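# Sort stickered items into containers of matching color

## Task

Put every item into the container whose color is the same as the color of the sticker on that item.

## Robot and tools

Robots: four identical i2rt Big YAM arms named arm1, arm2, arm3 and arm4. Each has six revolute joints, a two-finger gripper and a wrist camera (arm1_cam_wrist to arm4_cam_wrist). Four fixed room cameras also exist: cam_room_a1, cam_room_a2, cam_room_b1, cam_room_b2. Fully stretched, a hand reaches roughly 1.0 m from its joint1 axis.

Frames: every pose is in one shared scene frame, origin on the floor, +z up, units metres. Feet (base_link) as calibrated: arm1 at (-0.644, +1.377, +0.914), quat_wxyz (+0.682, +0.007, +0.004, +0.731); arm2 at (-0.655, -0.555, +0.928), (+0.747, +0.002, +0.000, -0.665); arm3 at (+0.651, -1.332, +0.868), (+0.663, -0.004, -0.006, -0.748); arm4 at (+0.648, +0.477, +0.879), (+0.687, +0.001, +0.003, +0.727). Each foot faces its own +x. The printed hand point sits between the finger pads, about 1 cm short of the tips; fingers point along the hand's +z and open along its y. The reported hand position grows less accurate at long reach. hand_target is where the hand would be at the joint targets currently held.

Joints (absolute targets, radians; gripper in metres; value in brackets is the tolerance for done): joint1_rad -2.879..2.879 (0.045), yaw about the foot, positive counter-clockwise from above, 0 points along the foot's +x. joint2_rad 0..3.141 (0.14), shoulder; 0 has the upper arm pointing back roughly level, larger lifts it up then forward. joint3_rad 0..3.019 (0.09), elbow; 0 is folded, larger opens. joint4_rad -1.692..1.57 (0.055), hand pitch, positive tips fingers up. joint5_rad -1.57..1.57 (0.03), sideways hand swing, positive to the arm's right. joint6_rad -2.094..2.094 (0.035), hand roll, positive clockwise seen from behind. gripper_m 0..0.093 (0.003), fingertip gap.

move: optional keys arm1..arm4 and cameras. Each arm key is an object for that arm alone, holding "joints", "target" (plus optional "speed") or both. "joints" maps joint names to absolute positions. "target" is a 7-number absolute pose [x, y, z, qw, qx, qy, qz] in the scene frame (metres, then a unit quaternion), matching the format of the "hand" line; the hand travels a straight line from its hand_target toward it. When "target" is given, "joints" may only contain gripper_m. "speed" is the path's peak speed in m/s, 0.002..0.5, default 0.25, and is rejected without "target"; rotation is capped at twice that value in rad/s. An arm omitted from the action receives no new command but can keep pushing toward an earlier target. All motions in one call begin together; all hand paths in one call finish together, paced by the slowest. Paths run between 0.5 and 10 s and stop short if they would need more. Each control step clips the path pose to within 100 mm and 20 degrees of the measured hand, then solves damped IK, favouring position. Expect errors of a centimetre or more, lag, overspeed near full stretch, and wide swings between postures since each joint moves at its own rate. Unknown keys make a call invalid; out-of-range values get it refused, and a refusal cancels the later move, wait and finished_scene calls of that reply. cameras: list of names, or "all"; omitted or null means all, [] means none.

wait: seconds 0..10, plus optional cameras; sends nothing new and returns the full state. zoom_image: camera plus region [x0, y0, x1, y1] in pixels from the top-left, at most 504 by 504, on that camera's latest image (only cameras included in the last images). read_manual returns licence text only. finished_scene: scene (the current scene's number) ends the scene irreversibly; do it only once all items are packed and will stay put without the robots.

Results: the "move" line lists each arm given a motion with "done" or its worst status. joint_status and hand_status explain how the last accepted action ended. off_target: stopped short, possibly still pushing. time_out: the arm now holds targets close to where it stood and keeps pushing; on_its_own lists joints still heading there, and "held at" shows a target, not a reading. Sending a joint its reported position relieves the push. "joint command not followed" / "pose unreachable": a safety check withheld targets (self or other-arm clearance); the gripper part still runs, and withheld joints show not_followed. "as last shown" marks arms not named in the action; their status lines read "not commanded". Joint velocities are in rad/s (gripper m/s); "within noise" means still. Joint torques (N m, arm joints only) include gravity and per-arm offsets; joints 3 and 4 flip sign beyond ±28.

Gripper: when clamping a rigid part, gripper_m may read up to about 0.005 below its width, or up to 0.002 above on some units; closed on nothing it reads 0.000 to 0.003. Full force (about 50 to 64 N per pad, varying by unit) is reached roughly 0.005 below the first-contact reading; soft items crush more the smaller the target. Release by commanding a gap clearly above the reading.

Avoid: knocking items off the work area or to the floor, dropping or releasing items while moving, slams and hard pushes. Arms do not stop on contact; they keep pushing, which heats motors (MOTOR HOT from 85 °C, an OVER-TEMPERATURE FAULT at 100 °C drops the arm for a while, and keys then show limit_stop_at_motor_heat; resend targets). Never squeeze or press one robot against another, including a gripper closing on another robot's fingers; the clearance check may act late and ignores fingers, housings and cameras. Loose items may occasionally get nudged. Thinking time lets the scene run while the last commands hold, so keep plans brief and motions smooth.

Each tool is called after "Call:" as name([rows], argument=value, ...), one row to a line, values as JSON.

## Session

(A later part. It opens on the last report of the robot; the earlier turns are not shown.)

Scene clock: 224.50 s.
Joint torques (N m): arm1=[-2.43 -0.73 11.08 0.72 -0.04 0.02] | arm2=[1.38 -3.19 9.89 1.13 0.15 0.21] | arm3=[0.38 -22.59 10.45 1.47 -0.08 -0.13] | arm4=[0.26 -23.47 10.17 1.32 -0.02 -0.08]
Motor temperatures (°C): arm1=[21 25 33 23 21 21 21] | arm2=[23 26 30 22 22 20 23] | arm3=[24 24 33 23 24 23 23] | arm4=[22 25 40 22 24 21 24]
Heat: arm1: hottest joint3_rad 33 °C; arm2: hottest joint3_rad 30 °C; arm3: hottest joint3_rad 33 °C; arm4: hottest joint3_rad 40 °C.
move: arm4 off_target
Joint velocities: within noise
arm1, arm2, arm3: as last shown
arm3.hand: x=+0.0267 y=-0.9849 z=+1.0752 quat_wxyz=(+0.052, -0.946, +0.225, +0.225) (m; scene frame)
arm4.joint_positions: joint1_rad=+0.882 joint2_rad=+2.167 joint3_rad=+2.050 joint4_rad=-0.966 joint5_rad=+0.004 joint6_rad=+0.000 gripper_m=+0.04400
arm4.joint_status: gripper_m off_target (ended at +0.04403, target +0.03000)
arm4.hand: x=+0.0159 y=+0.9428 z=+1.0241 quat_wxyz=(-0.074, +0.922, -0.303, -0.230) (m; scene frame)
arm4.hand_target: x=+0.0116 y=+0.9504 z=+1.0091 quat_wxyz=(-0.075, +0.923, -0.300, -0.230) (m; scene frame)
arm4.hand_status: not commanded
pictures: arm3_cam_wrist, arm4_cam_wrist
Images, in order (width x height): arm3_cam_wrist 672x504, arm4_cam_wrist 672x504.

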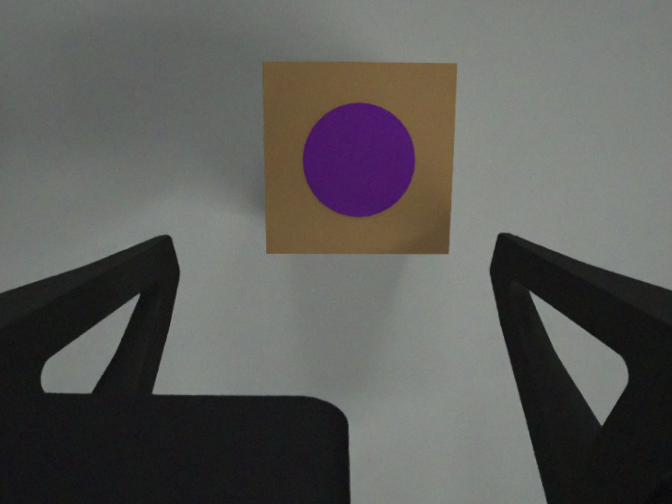

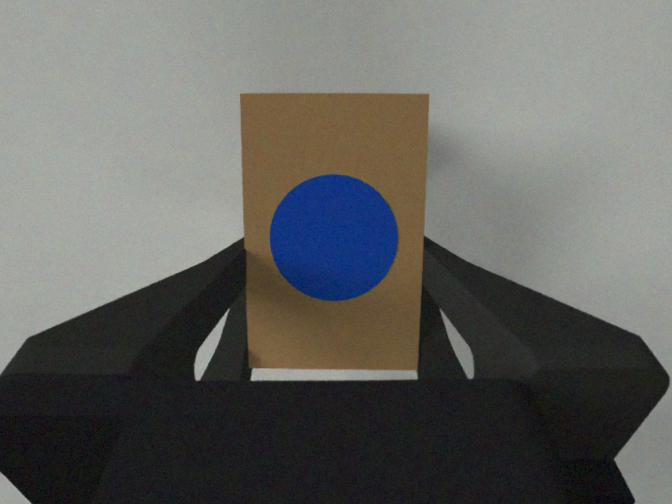

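Call:
move(arm3={"target":[0.0155,-0.960,1.025,-0.0567,0.9433,-0.2273,-0.2352],"speed":0.2}, arm4={"target":[0.40,0.65,1.23,-0.0748,0.9228,-0.2998,-0.2301],"speed":0.35}, cameras=["arm3_cam_wrist","arm4_cam_wrist"])

Scene clock: 236.30 s.
Joint torques (N m): arm1=[-2.55 -0.32 11.04 0.7 -0.08 -0.02] | arm2=[1.44 -3.25 9.89 1.11 0.15 0.22] | arm3=[0.38 -22.3 8.72 1.54 -0.1 -0.12] | arm4=[0.97 -3.08 9.28 0.5 0.23 0.2]
Motor temperatures (°C): arm1=[21 25 33 23 21 21 21] | arm2=[23 26 30 22 22 20 23] | arm3=[24 25 33 23 24 23 23] | arm4=[22 25 39 22 24 21 25]
Heat: arm1: hottest joint3_rad 33 °C; arm2: hottest joint3_rad 30 °C; arm3: hottest joint3_rad 33 °C; arm4: hottest joint3_rad 39 °C.
move: arm3 off_target; arm4 done
Joint velocities: within noise
arm1, arm2: as last shown
arm3.joint_positions: joint1_rad=-1.966 joint2_rad=+1.984 joint3_rad=+1.831 joint4_rad=-0.914 joint5_rad=-0.014 joint6_rad=-0.048 gripper_m=+0.09307
arm3.joint_status: not commanded
arm3.hand: x=+0.0125 y=-0.9699 z=+1.0383 quat_wxyz=(+0.056, -0.943, +0.224, +0.239) (m; scene frame)
arm3.hand_target: x=+0.0158 y=-0.9602 z=+1.0253 quat_wxyz=(+0.057, -0.943, +0.227, +0.235) (m; scene frame)
arm3.hand_status: off_target (0.017 m and 0.6 deg from the pose sent, 0.057 m and 1.3 deg at the start)
arm4.joint_positions: joint1_rad=+0.921 joint2_rad=+0.840 joint3_rad=+1.126 joint4_rad=-1.364 joint5_rad=+0.021 joint6_rad=+0.020 gripper_m=+0.04402
arm4.joint_status: not commanded
arm4.hand: x=+0.4012 y=+0.6509 z=+1.2290 quat_wxyz=(-0.076, +0.923, -0.296, -0.233) (m; scene frame)
arm4.hand_target: x=+0.4000 y=+0.6500 z=+1.2299 quat_wxyz=(-0.075, +0.923, -0.300, -0.230) (m; scene frame)
arm4.hand_status: done (0.002 m and 0.6 deg from the pose sent, 0.525 m and 0.4 deg at the start)
pictures: arm3_cam_wrist, arm4_cam_wrist
Images, in order (width x height): arm3_cam_wrist 672x504, arm4_cam_wrist 672x504.

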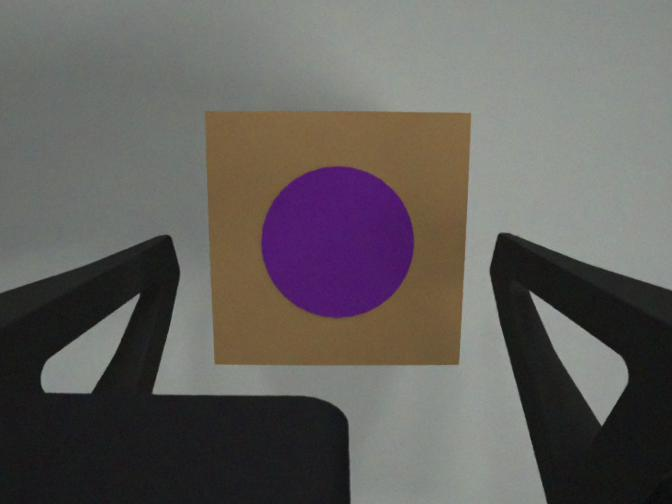

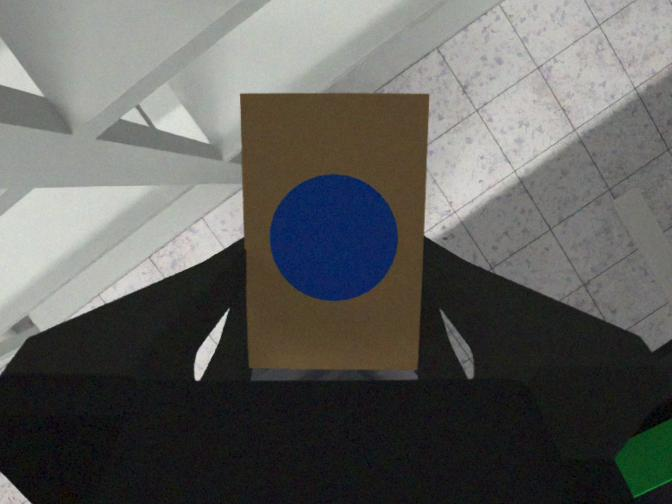

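Call:
move(arm3={"joints":{"gripper_m":0.038}}, arm4={"joints":{"joint1_rad":-1.93,"joint5_rad":0,"joint6_rad":0}}, cameras=["arm3_cam_wrist","arm4_cam_wrist"])

Call:
move(arm3={"target":[0.40,-1.18,1.23,-0.0567,0.9433,-0.2273,-0.2352],"speed":0.35}, arm4={"joints":{"joint2_rad":1.4,"joint3_rad":1.15,"joint4_rad":-0.8}}, cameras=["arm3_cam_wrist","arm4_cam_wrist"])

Scene clock: 245.20 s.
Joint torques (N m): arm1=[-3.02 -0.79 11 0.64 -0.09 -0.05] | arm2=[1.38 -3.19 9.88 1.07 0.14 0.21] | arm3=[0.56 -22.18 8.7 1.57 -0.1 -0.11] | arm4=[0.73 -3.72 9.22 0.53 0.07 -0.06]
Motor temperatures (°C): arm1=[21 25 33 23 21 21 21] | arm2=[23 26 30 22 22 20 23] | arm3=[24 25 32 23 24 23 23] | arm4=[22 25 38 22 24 21 25]
Heat: arm1: hottest joint3_rad 33 °C; arm2: hottest joint3_rad 30 °C; arm3: hottest joint3_rad 32 °C; arm4: hottest joint3_rad 38 °C.
move: arm3 off_target; arm4 done
Joint velocities: within noise
arm1, arm2: as last shown
arm3.joint_positions: joint1_rad=-1.966 joint2_rad=+1.984 joint3_rad=+1.831 joint4_rad=-0.914 joint5_rad=-0.015 joint6_rad=-0.049 gripper_m=+0.05277
arm3.joint_status: gripper_m off_target (ended at +0.05281, target +0.03800)
arm3.hand: x=+0.0126 y=-0.9697 z=+1.0383 quat_wxyz=(+0.056, -0.943, +0.224, +0.239) (m; scene frame)
arm3.hand_target: x=+0.0158 y=-0.9601 z=+1.0253 quat_wxyz=(+0.057, -0.943, +0.227, +0.235) (m; scene frame)
arm3.hand_status: not commanded
arm4.joint_positions: joint1_rad=-1.928 joint2_rad=+0.848 joint3_rad=+1.126 joint4_rad=-1.364 joint5_rad=+0.001 joint6_rad=+0.011 gripper_m=+0.04402
arm4.joint_status: all done
arm4.hand: x=+0.9397 y=+0.3877 z=+1.2251 quat_wxyz=(-0.236, -0.150, -0.959, +0.037) (m; scene frame)
arm4.hand_target: x=+0.9384 y=+0.3878 z=+1.2282 quat_wxyz=(-0.236, -0.146, -0.960, +0.038) (m; scene frame)
arm4.hand_status: not commanded
pictures: arm3_cam_wrist, arm4_cam_wrist
Images, in order (width x height): arm3_cam_wrist 672x504, arm4_cam_wrist 672x504.

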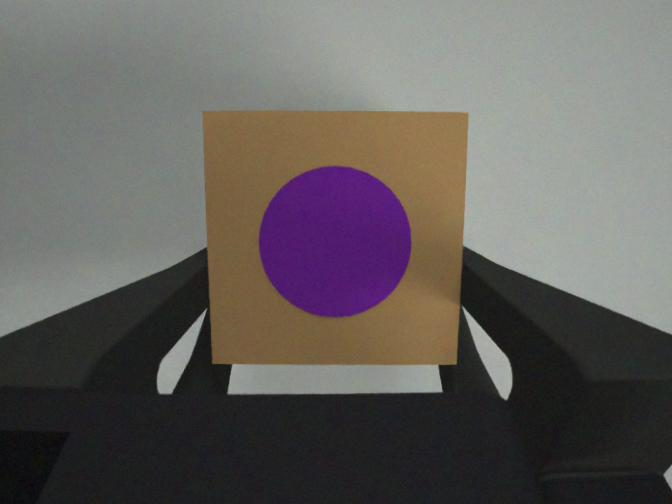

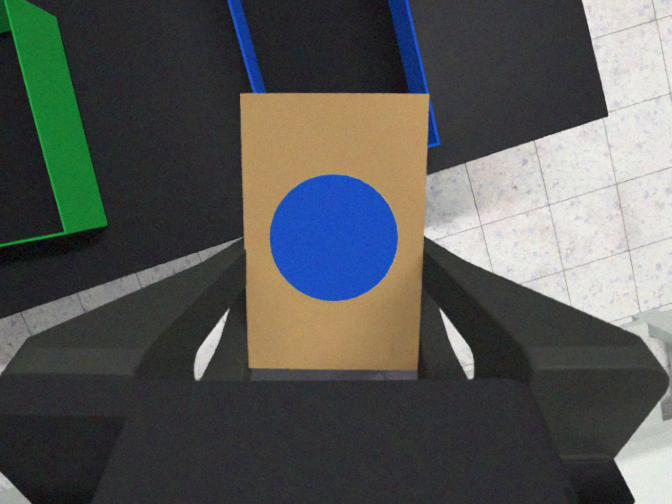

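Scene clock: 247.47 s.
Joint torques (N m): arm1=[-3.02 -0.62 11 0.65 -0.08 -0.03] | arm2=[1.49 -3.02 9.88 1.05 0.15 0.21] | arm3=[0.26 -3.02 9.35 0.81 -0.1 -0.13] | arm4=[0.91 -14.27 10.3 1.42 0.06 -0.05]
Motor temperatures (°C): arm1=[21 25 33 23 21 21 21] | arm2=[23 26 30 22 22 20 23] | arm3=[24 25 31 23 24 23 23] | arm4=[22 25 37 22 24 21 25]
Heat: arm1: hottest joint3_rad 33 °C; arm2: hottest joint3_rad 30 °C; arm3: hottest joint3_rad 31 °C; arm4: hottest joint3_rad 37 °C.
move: arm3 done; arm4 done
Joint velocities: within noise
arm1, arm2: as last shown
arm3.joint_positions: joint1_rad=-1.976 joint2_rad=+0.820 joint3_rad=+1.155 joint4_rad=-1.412 joint5_rad=-0.019 joint6_rad=-0.057 gripper_m=+0.05278
arm3.joint_status: not commanded
arm3.hand: x=+0.3980 y=-1.1833 z=+1.2283 quat_wxyz=(+0.055, -0.944, +0.225, +0.235) (m; scene frame)
arm3.hand_target: x=+0.4000 y=-1.1801 z=+1.2300 quat_wxyz=(+0.057, -0.943, +0.227, +0.235) (m; scene frame)
arm3.hand_status: done (0.004 m and 0.4 deg from the pose sent, 0.481 m and 0.6 deg at the start)
arm4.joint_positions: joint1_rad=-1.928 joint2_rad=+1.410 joint3_rad=+1.126 joint4_rad=-0.818 joint5_rad=+0.001 joint6_rad=+0.011 gripper_m=+0.04402
arm4.joint_status: all done
arm4.hand: x=+1.1320 y=+0.3272 z=+1.0663 quat_wxyz=(-0.228, -0.151, -0.961, +0.036) (m; scene frame)
arm4.hand_target: x=+1.1420 y=+0.3235 z=+1.0849 quat_wxyz=(-0.253, -0.145, -0.956, +0.041) (m; scene frame)
arm4.hand_status: not commanded
pictures: arm3_cam_wrist, arm4_cam_wrist
Images, in order (width x height): arm3_cam_wrist 672x504, arm4_cam_wrist 672x504.

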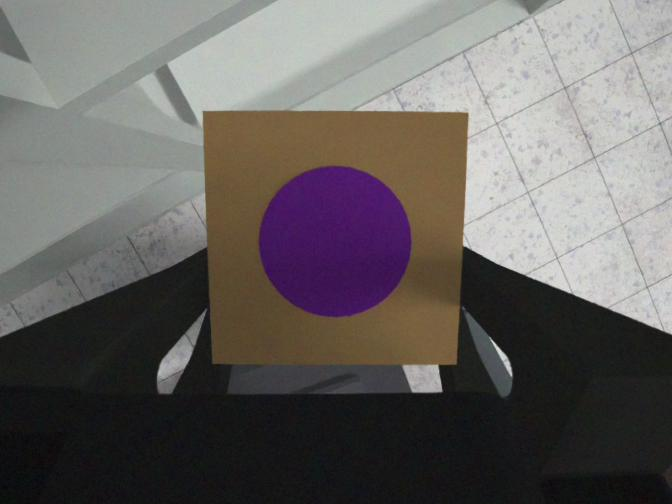

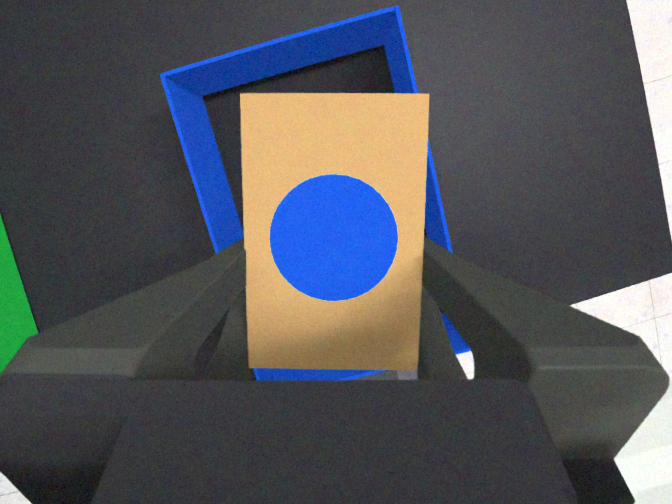

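Call:
move(arm4={"target":[1.13,0.338,0.80,0.2396,0.1351,0.9609,-0.0337],"speed":0.35}, arm3={"joints":{"joint1_rad":1.793,"joint5_rad":0,"joint6_rad":0}}, cameras=["arm3_cam_wrist","arm4_cam_wrist"])

Call:
move(arm4={"target":[1.13,0.338,0.745,0.2396,0.1351,0.9609,-0.0337],"speed":0.1}, arm3={"joints":{"joint2_rad":1.4,"joint3_rad":1.15,"joint4_rad":-0.8}}, cameras=["arm3_cam_wrist","arm4_cam_wrist"])

Scene clock: 261.43 s.
Joint torques (N m): arm1=[-2.9 -0.85 11.12 0.8 -0.06 0] | arm2=[1.49 -3.14 9.91 1.09 0.15 0.22] | arm3=[1.9 -4.37 9.39 0.79 0.13 0] | arm4=[1.49 -16.32 5.24 1.29 -0.04 -0.06]
Motor temperatures (°C): arm1=[21 25 33 23 21 21 21] | arm2=[23 25 30 22 22 20 23] | arm3=[24 25 31 23 24 23 24] | arm4=[22 25 36 22 24 21 26]
Heat: arm1: hottest joint3_rad 33 °C; arm2: hottest joint3_rad 30 °C; arm3: hottest joint3_rad 31 °C; arm4: hottest joint3_rad 36 °C.
move: arm3 done; arm4 off_target
Joint velocities: within noise
arm1.joint_positions: joint1_rad=-2.250 joint2_rad=+0.862 joint3_rad=+1.083 joint4_rad=-1.346 joint5_rad=-0.009 joint6_rad=-0.002 gripper_m=+0.09294
arm1.joint_status: not commanded
arm1.hand: x=-0.3876 y=+1.2021 z=+1.2336 quat_wxyz=(-0.204, -0.291, -0.933, +0.064) (m; scene frame)
arm1.hand_target: x=-0.3901 y=+1.2001 z=+1.2300 quat_wxyz=(-0.195, -0.295, -0.934, +0.061) (m; scene frame)
arm1.hand_status: not commanded
arm2.joint_positions: joint1_rad=+0.921 joint2_rad=+0.822 joint3_rad=+1.088 joint4_rad=-1.396 joint5_rad=+0.002 joint6_rad=-0.011 gripper_m=+0.09290
arm2.joint_status: not commanded
arm2.hand: x=-0.4087 y=-0.7029 z=+1.2604 quat_wxyz=(-0.211, -0.252, -0.943, +0.058) (m; scene frame)
arm2.hand_target: x=-0.4101 y=-0.7000 z=+1.2502 quat_wxyz=(-0.194, -0.257, -0.945, +0.053) (m; scene frame)
arm2.hand_status: not commanded
arm3.joint_positions: joint1_rad=+1.783 joint2_rad=+0.831 joint3_rad=+1.155 joint4_rad=-1.412 joint5_rad=-0.002 joint6_rad=-0.006 gripper_m=+0.05285
arm3.joint_status: all done
arm3.hand: x=+0.9423 y=-1.2999 z=+1.2274 quat_wxyz=(-0.239, +0.049, -0.970, -0.005) (m; scene frame)
arm3.hand_target: x=+0.9393 y=-1.2977 z=+1.2322 quat_wxyz=(-0.245, +0.051, -0.968, -0.006) (m; scene frame)
arm3.hand_status: not commanded
arm4.joint_positions: joint1_rad=-1.915 joint2_rad=+1.876 joint3_rad=+0.803 joint4_rad=-0.038 joint5_rad=-0.002 joint6_rad=+0.011 gripper_m=+0.04402
arm4.joint_status: not commanded
arm4.hand: x=+1.1192 y=+0.3374 z=+0.7927 quat_wxyz=(-0.224, -0.144, -0.963, +0.033) (m; scene frame)
arm4.hand_target: x=+1.1298 y=+0.3382 z=+0.8000 quat_wxyz=(-0.239, -0.135, -0.961, +0.034) (m; scene frame)
arm4.hand_status: off_target (0.013 m and 2.1 deg from the pose sent, 0.266 m and 2.3 deg at the start)
pictures: arm3_cam_wrist, arm4_cam_wrist
Images, in order (width x height): arm3_cam_wrist 672x504, arm4_cam_wrist 672x504.

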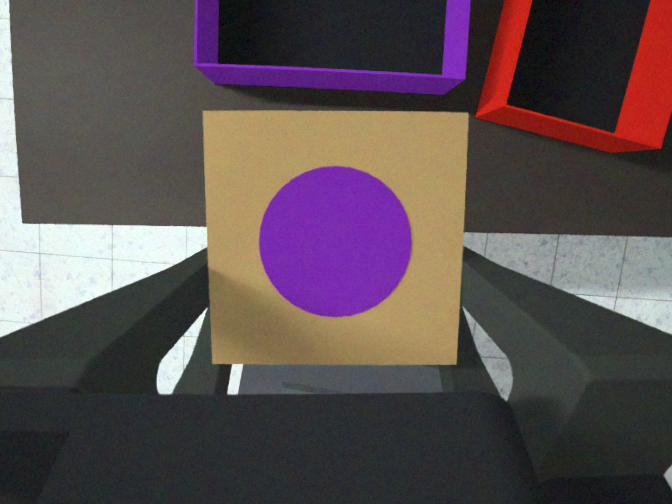

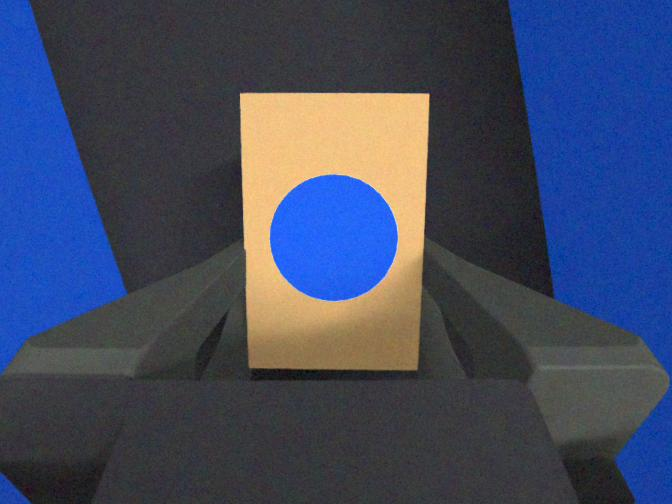

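Scene clock: 262.80 s.
Joint torques (N m): arm1=[-3.19 -0.32 11.26 0.7 -0.07 0] | arm2=[1.38 -3.31 9.89 1.11 0.15 0.21] | arm3=[1.61 -14.86 9.59 1.63 0.12 0.01] | arm4=[1.32 -14.33 4.82 1.28 -0.05 -0.01]
Motor temperatures (°C): arm1=[21 25 33 23 21 21 21] | arm2=[23 25 30 22 22 20 23] | arm3=[24 25 31 23 24 23 24] | arm4=[22 25 36 22 24 21 26]
Heat: arm1: hottest joint3_rad 33 °C; arm2: hottest joint3_rad 30 °C; arm3: hottest joint3_rad 31 °C; arm4: hottest joint3_rad 36 °C.
move: arm3 done; arm4 done
Joint velocities: within noise
arm1, arm2: as last shown
arm3.joint_positions: joint1_rad=+1.783 joint2_rad=+1.416 joint3_rad=+1.143 joint4_rad=-0.816 joint5_rad=-0.002 joint6_rad=-0.006 gripper_m=+0.05285
arm3.joint_status: all done
arm3.hand: x=+1.1609 y=-1.2821 z=+1.0618 quat_wxyz=(-0.239, +0.049, -0.970, -0.005) (m; scene frame)
arm3.hand_target: x=+1.1650 y=-1.2769 z=+1.0750 quat_wxyz=(-0.258, +0.051, -0.965, -0.006) (m; scene frame)
arm3.hand_status: not commanded
arm4.joint_positions: joint1_rad=-1.915 joint2_rad=+2.003 joint3_rad=+0.805 joint4_rad=+0.109 joint5_rad=-0.002 joint6_rad=+0.011 gripper_m=+0.04403
arm4.joint_status: not commanded
arm4.hand: x=+1.1222 y=+0.3363 z=+0.7497 quat_wxyz=(-0.235, -0.144, -0.961, +0.034) (m; scene frame)
arm4.hand_target: x=+1.1298 y=+0.3382 z=+0.7452 quat_wxyz=(-0.240, -0.135, -0.961, +0.034) (m; scene frame)
arm4.hand_status: done (0.009 m and 1.1 deg from the pose sent, 0.049 m and 2.1 deg at the start)
pictures: arm3_cam_wrist, arm4_cam_wrist
Images, in order (width x height): arm3_cam_wrist 672x504, arm4_cam_wrist 672x504.

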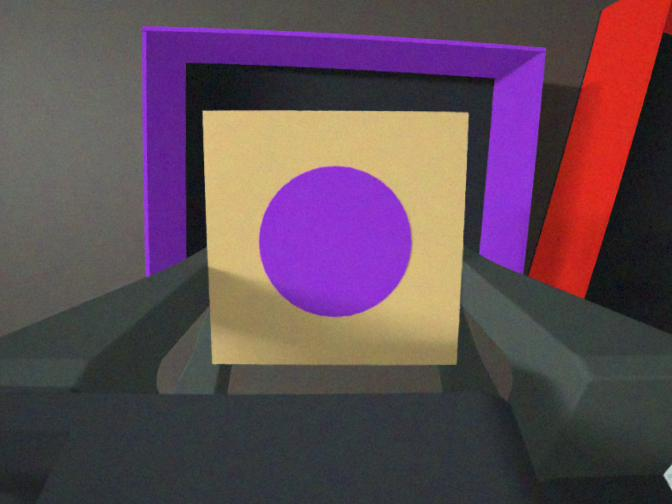

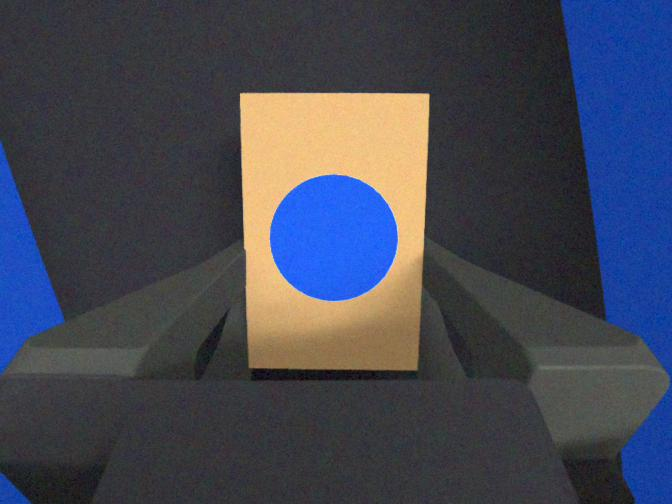

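Call:
move(arm4={"target":[1.13,0.338,0.735,0.2396,0.1351,0.9609,-0.0337],"speed":0.1}, arm3={"target":[1.182,-1.281,0.91,-0.2416,0.0474,-0.9691,-0.0118],"speed":0.35}, cameras=["arm3_cam_wrist","arm4_cam_wrist"])

Scene clock: 280.17 s.
Joint torques (N m): arm1=[-2.78 -0.38 11.1 0.64 -0.02 0] | arm2=[1.38 -3.19 9.89 1.06 0.15 0.21] | arm3=[0.91 -17.03 7.83 1.5 -0.08 0] | arm4=[1.08 -12.63 4.88 1.25 0 -0.04]
Motor temperatures (°C): arm1=[21 24 33 23 21 21 21] | arm2=[23 25 31 22 22 20 23] | arm3=[24 26 30 23 24 23 24] | arm4=[22 24 34 22 24 21 26]
Heat: arm1: hottest joint3_rad 33 °C; arm2: hottest joint3_rad 31 °C; arm3: hottest joint3_rad 30 °C; arm4: hottest joint3_rad 34 °C.
move: arm3 off_target; arm4 off_target
Joint velocities: within noise
arm1, arm2: as last shown
arm3.joint_positions: joint1_rad=+1.783 joint2_rad=+1.675 joint3_rad=+0.964 joint4_rad=-0.411 joint5_rad=-0.014 joint6_rad=-0.006 gripper_m=+0.05285
arm3.joint_status: not commanded
arm3.hand: x=+1.1734 y=-1.2813 z=+0.8968 quat_wxyz=(-0.222, +0.051, -0.974, -0.009) (m; scene frame)
arm3.hand_target: x=+1.1818 y=-1.2809 z=+0.9101 quat_wxyz=(-0.242, +0.048, -0.969, -0.012) (m; scene frame)
arm3.hand_status: off_target (0.016 m and 2.3 deg from the pose sent, 0.153 m and 0.9 deg at the start)
arm4.joint_positions: joint1_rad=-1.915 joint2_rad=+2.010 joint3_rad=+0.805 joint4_rad=+0.138 joint5_rad=-0.002 joint6_rad=+0.011 gripper_m=+0.04403
arm4.joint_status: not commanded
arm4.hand: x=+1.1263 y=+0.3351 z=+0.7495 quat_wxyz=(-0.245, -0.143, -0.958, +0.036) (m; scene frame)
arm4.hand_target: x=+1.1294 y=+0.3383 z=+0.7355 quat_wxyz=(-0.240, -0.135, -0.961, +0.034) (m; scene frame)
arm4.hand_status: off_target (0.015 m and 1.2 deg from the pose sent, 0.017 m and 1.1 deg at the start)
pictures: arm3_cam_wrist, arm4_cam_wrist
Images, in order (width x height): arm3_cam_wrist 672x504, arm4_cam_wrist 672x504.

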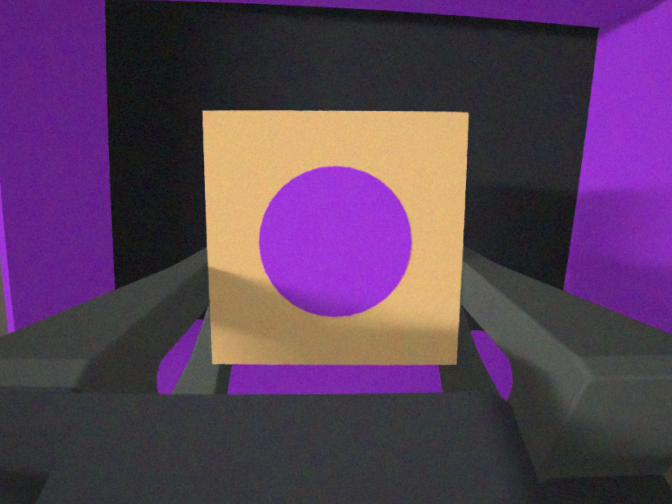

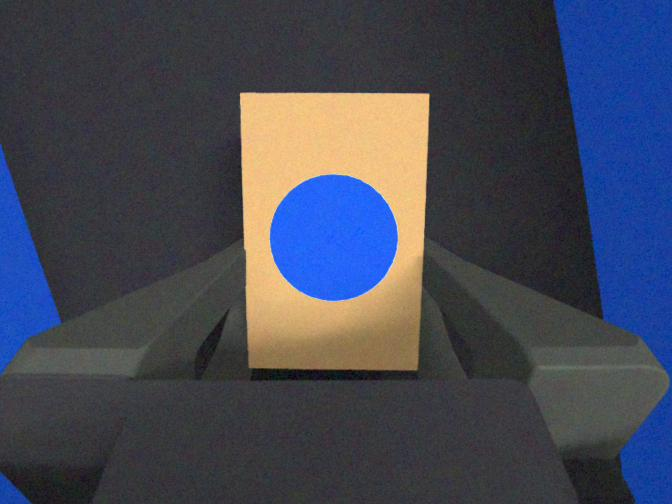

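Call:
move(arm4={"target":[1.127,0.337,0.752,0.2396,0.1351,0.9609,-0.0337],"joints":{"gripper_m":0.07}}, arm3={"target":[1.180,-1.281,0.80,-0.2416,0.0474,-0.9691,-0.0118],"speed":0.3}, cameras=["arm4_cam_wrist"])

Call:
move(arm4={"target":[1.07,0.355,1.0,0.2396,0.1351,0.9609,-0.0337],"joints":{"gripper_m":0.08},"speed":0.3}, arm3={"target":[1.180,-1.281,0.75,-0.2416,0.0474,-0.9691,-0.0118],"speed":0.1}, cameras=["arm3_cam_wrist","arm4_cam_wrist"])

Scene clock: 287.13 s.
Joint torques (N m): arm1=[-2.43 -0.5 11.08 0.69 -0.02 0.03] | arm2=[1.44 -3.14 9.91 1.09 0.15 0.21] | arm3=[1.26 -18.2 5.85 1.55 -0.01 0.03] | arm4=[1.14 -17.73 3.92 0.43 -0.04 -0.09]
Motor temperatures (°C): arm1=[21 24 33 23 21 21 21] | arm2=[23 25 31 22 22 20 23] | arm3=[24 26 30 23 24 23 24] | arm4=[22 24 33 22 24 21 26]
Heat: arm1: hottest joint3_rad 33 °C; arm2: hottest joint3_rad 31 °C; arm3: hottest joint3_rad 30 °C; arm4: hottest joint3_rad 33 °C.
move: arm3 off_target; arm4 done
Joint velocities: within noise
arm1, arm2: as last shown
arm3.joint_positions: joint1_rad=+1.783 joint2_rad=+1.909 joint3_rad=+0.897 joint4_rad=-0.110 joint5_rad=-0.014 joint6_rad=-0.005 gripper_m=+0.05285
arm3.joint_status: not commanded
arm3.hand: x=+1.1691 y=-1.2832 z=+0.7870 quat_wxyz=(-0.222, +0.050, -0.974, -0.009) (m; scene frame)
arm3.hand_target: x=+1.1797 y=-1.2810 z=+0.8000 quat_wxyz=(-0.241, +0.047, -0.969, -0.012) (m; scene frame)
arm3.hand_status: off_target (0.017 m and 2.4 deg from the pose sent, 0.097 m and 2.3 deg at the start)
arm4.joint_positions: joint1_rad=-1.915 joint2_rad=+2.017 joint3_rad=+0.805 joint4_rad=+0.123 joint5_rad=-0.003 joint6_rad=+0.011 gripper_m=+0.06992
arm4.joint_status: all done
arm4.hand: x=+1.1217 y=+0.3366 z=+0.7446 quat_wxyz=(-0.235, -0.143, -0.961, +0.034) (m; scene frame)
arm4.hand_target: x=+1.1270 y=+0.3371 z=+0.7520 quat_wxyz=(-0.240, -0.135, -0.961, +0.034) (m; scene frame)
arm4.hand_status: done (0.009 m and 1.1 deg from the pose sent, 0.003 m and 1.2 deg at the start)
pictures: arm4_cam_wrist
Images, in order (width x height): arm4_cam_wrist 672x504.

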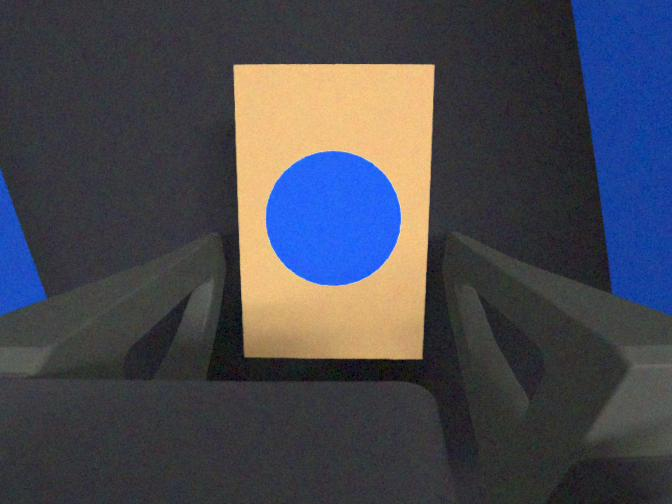

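Scene clock: 288.73 s.
Joint torques (N m): arm1=[-2.73 -0.5 11.06 0.72 -0.03 0.02] | arm2=[1.38 -3.19 9.89 1.09 0.14 0.21] | arm3=[1.26 -14.56 5.44 1.51 0.04 0] | arm4=[0.85 -9.05 10.65 0.34 -0.03 -0.08]
Motor temperatures (°C): arm1=[21 24 33 23 21 21 21] | arm2=[23 25 31 22 22 20 23] | arm3=[24 26 30 23 24 23 24] | arm4=[22 24 33 22 24 21 26]
Heat: arm1: hottest joint3_rad 33 °C; arm2: hottest joint3_rad 31 °C; arm3: hottest joint3_rad 30 °C; arm4: hottest joint3_rad 33 °C.
move: arm3 done; arm4 off_target
Joint velocities: within noise
arm1, arm2: as last shown
arm3.joint_positions: joint1_rad=+1.783 joint2_rad=+1.992 joint3_rad=+0.897 joint4_rad=+0.019 joint5_rad=-0.014 joint6_rad=-0.002 gripper_m=+0.05285
arm3.joint_status: not commanded
arm3.hand: x=+1.1787 y=-1.2827 z=+0.7595 quat_wxyz=(-0.244, +0.049, -0.968, -0.011) (m; scene frame)
arm3.hand_target: x=+1.1796 y=-1.2810 z=+0.7501 quat_wxyz=(-0.241, +0.048, -0.969, -0.012) (m; scene frame)
arm3.hand_status: done (0.010 m and 0.4 deg from the pose sent, 0.039 m and 2.3 deg at the start)
arm4.joint_positions: joint1_rad=-1.915 joint2_rad=+1.284 joint3_rad=+0.777 joint4_rad=-0.594 joint5_rad=-0.003 joint6_rad=+0.011 gripper_m=+0.07989
arm4.joint_status: all done
arm4.hand: x=+1.0559 y=+0.3572 z=+0.9856 quat_wxyz=(-0.228, -0.144, -0.962, +0.033) (m; scene frame)
arm4.hand_target: x=+1.0695 y=+0.3552 z=+1.0001 quat_wxyz=(-0.240, -0.135, -0.961, +0.034) (m; scene frame)
arm4.hand_status: off_target (0.020 m and 1.6 deg from the pose sent, 0.261 m and 1.1 deg at the start)
pictures: arm3_cam_wrist, arm4_cam_wrist
Images, in order (width x height): arm3_cam_wrist 672x504, arm4_cam_wrist 672x504.

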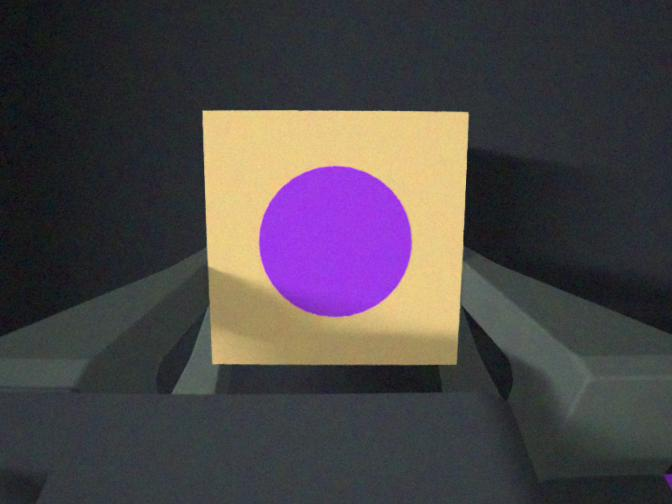

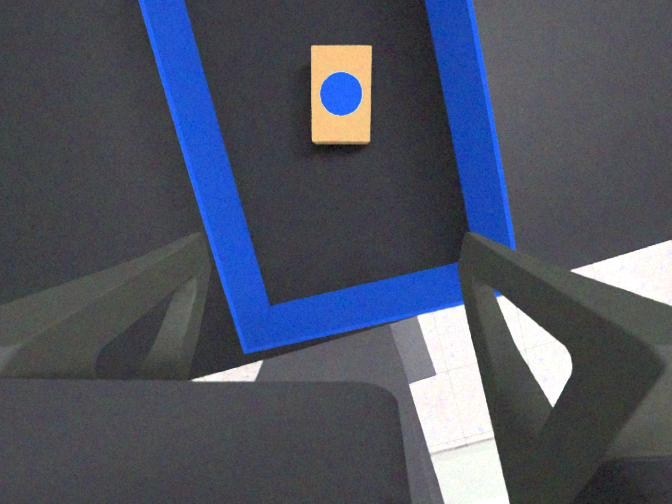

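Call:
move(arm3={"target":[1.180,-1.281,0.735,-0.2416,0.0474,-0.9691,-0.0118],"speed":0.1}, cameras=["arm3_cam_wrist"])

Scene clock: 293.00 s.
Joint torques (N m): arm1=[-2.67 -0.62 11.17 0.68 -0.05 -0.02] | arm2=[1.44 -3.14 9.91 1.09 0.15 0.22] | arm3=[1.55 -12.45 5.56 1.14 0.06 0] | arm4=[1.03 -9.58 10.8 0.43 -0.01 -0.09]
Motor temperatures (°C): arm1=[21 24 33 23 21 21 21] | arm2=[23 25 31 22 22 20 23] | arm3=[24 26 29 23 24 23 24] | arm4=[22 24 33 22 24 21 26]
Heat: arm1: hottest joint3_rad 33 °C; arm2: hottest joint3_rad 31 °C; arm3: hottest joint3_rad 29 °C; arm4: hottest joint3_rad 33 °C.
move: arm3 off_target
Joint velocities: within noise
arm1, arm2, arm4: as last shown
arm3.joint_positions: joint1_rad=+1.783 joint2_rad=+2.003 joint3_rad=+0.897 joint4_rad=+0.063 joint5_rad=-0.014 joint6_rad=-0.001 gripper_m=+0.05285
arm3.joint_status: not commanded
arm3.hand: x=+1.1856 y=-1.2820 z=+0.7592 quat_wxyz=(-0.260, +0.048, -0.964, -0.012) (m; scene frame)
arm3.hand_target: x=+1.1788 y=-1.2811 z=+0.7361 quat_wxyz=(-0.242, +0.048, -0.969, -0.012) (m; scene frame)
arm3.hand_status: off_target (0.025 m and 2.2 deg from the pose sent, 0.025 m and 0.4 deg at the start)
arm4.hand_target: x=+1.0695 y=+0.3552 z=+1.0002 quat_wxyz=(-0.240, -0.135, -0.961, +0.034) (m; scene frame)
pictures: arm3_cam_wrist
Images, in order (width x height): arm3_cam_wrist 672x504.

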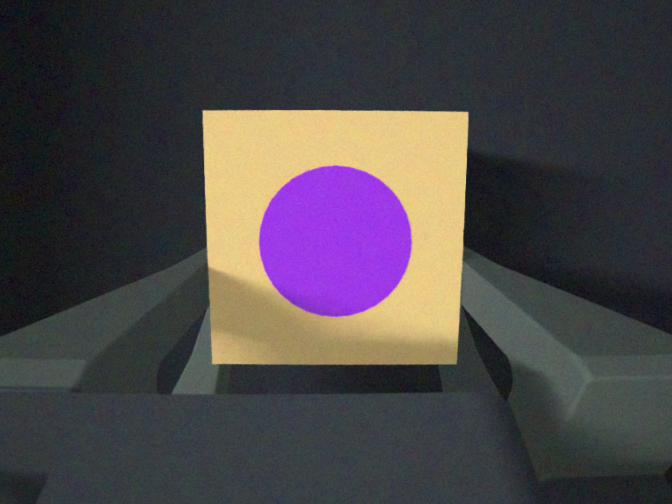

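Contact. Release.

Call:
move(arm3={"target":[1.185,-1.281,0.76,-0.2416,0.0474,-0.9691,-0.0118],"joints":{"gripper_m":0.075}}, cameras=[])

Call:
move(arm3={"target":[1.13,-1.287,1.0,-0.2416,0.0474,-0.9691,-0.0118],"joints":{"gripper_m":0.085},"speed":0.3}, cameras=["arm3_cam_wrist","arm4_cam_wrist"])

Scene clock: 297.20 s.
Joint torques (N m): arm1=[-2.37 -0.21 11 0.72 -0.03 -0.01] | arm2=[1.49 -3.08 9.89 1.07 0.16 0.22] | arm3=[1.26 -18.49 6.28 0.57 0.02 -0.02] | arm4=[1.03 -9.05 10.73 0.51 -0.03 -0.06]
Motor temperatures (°C): arm1=[21 24 33 23 21 21 21] | arm2=[23 25 31 22 22 20 23] | arm3=[24 26 29 23 24 23 24] | arm4=[22 24 34 22 24 21 26]
Heat: arm1: hottest joint3_rad 33 °C; arm2: hottest joint3_rad 31 °C; arm3: hottest joint3_rad 29 °C; arm4: hottest joint3_rad 34 °C.
move: arm3 off_target
Joint velocities: within noise
arm1, arm2, arm4: as last shown
arm3.joint_positions: joint1_rad=+1.783 joint2_rad=+2.014 joint3_rad=+0.897 joint4_rad=+0.006 joint5_rad=-0.014 joint6_rad=+0.000 gripper_m=+0.07496
arm3.joint_status: all done
arm3.hand: x=+1.1706 y=-1.2836 z=+0.7473 quat_wxyz=(-0.227, +0.048, -0.973, -0.010) (m; scene frame)
arm3.hand_target: x=+1.1847 y=-1.2809 z=+0.7602 quat_wxyz=(-0.242, +0.047, -0.969, -0.012) (m; scene frame)
arm3.hand_status: off_target (0.019 m and 1.7 deg from the pose sent, 0.002 m and 2.2 deg at the start)
pictures: none
No camera images: "cameras" was empty.

Scene clock: 298.77 s.
Joint torques (N m): arm1=[-2.78 -0.79 10.97 0.55 -0.03 -0.01] | arm2=[1.44 -3.25 9.88 1.09 0.15 0.21] | arm3=[0.62 -11.28 11.93 0.58 -0.07 -0.11] | arm4=[1.32 -8.94 10.74 0.5 -0.04 -0.07]
Motor temperatures (°C): arm1=[21 24 33 23 21 21 21] | arm2=[23 25 31 22 22 20 23] | arm3=[24 26 29 23 24 23 24] | arm4=[22 24 34 22 24 21 25]
Heat: arm1: hottest joint3_rad 33 °C; arm2: hottest joint3_rad 31 °C; arm3: hottest joint3_rad 29 °C; arm4: hottest joint3_rad 34 °C.
move: arm3 off_target
Joint velocities: within noise
arm1, arm2, arm4: as last shown
arm3.joint_positions: joint1_rad=+1.783 joint2_rad=+1.384 joint3_rad=+0.898 joint4_rad=-0.626 joint5_rad=-0.016 joint6_rad=+0.000 gripper_m=+0.08493
arm3.joint_status: all done
arm3.hand: x=+1.1135 y=-1.2851 z=+0.9839 quat_wxyz=(-0.227, +0.048, -0.973, -0.012) (m; scene frame)
arm3.hand_target: x=+1.1291 y=-1.2870 z=+1.0001 quat_wxyz=(-0.242, +0.047, -0.969, -0.012) (m; scene frame)
arm3.hand_status: off_target (0.023 m and 1.7 deg from the pose sent, 0.256 m and 1.7 deg at the start)
pictures: arm3_cam_wrist, arm4_cam_wrist
Images, in order (width x height): arm3_cam_wrist 672x504, arm4_cam_wrist 672x504.

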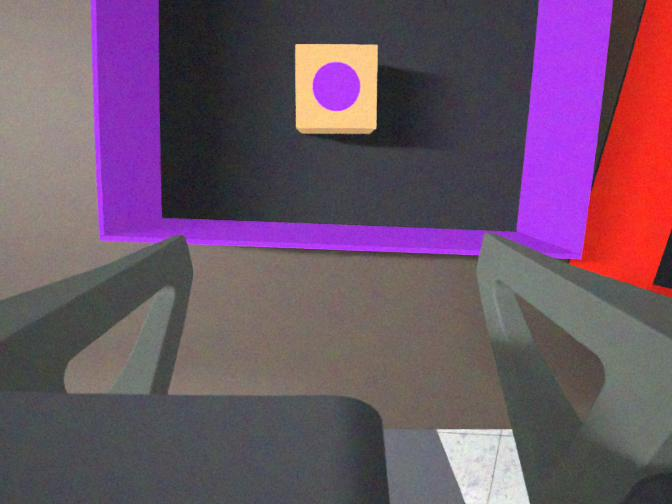

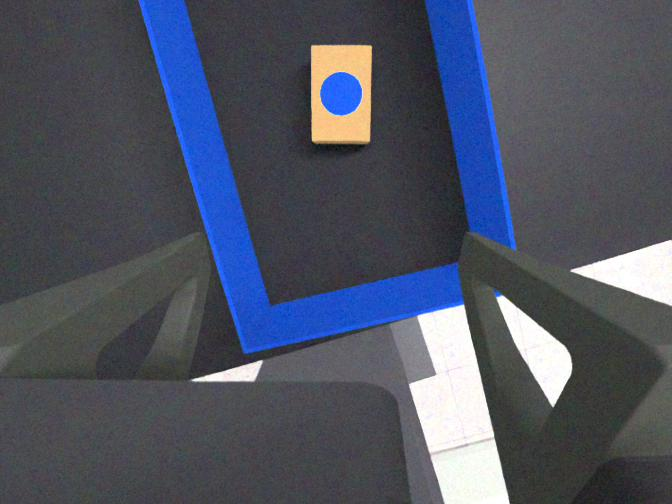

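Call:
finished_scene(scene=2)

The scene is finished: the task was done.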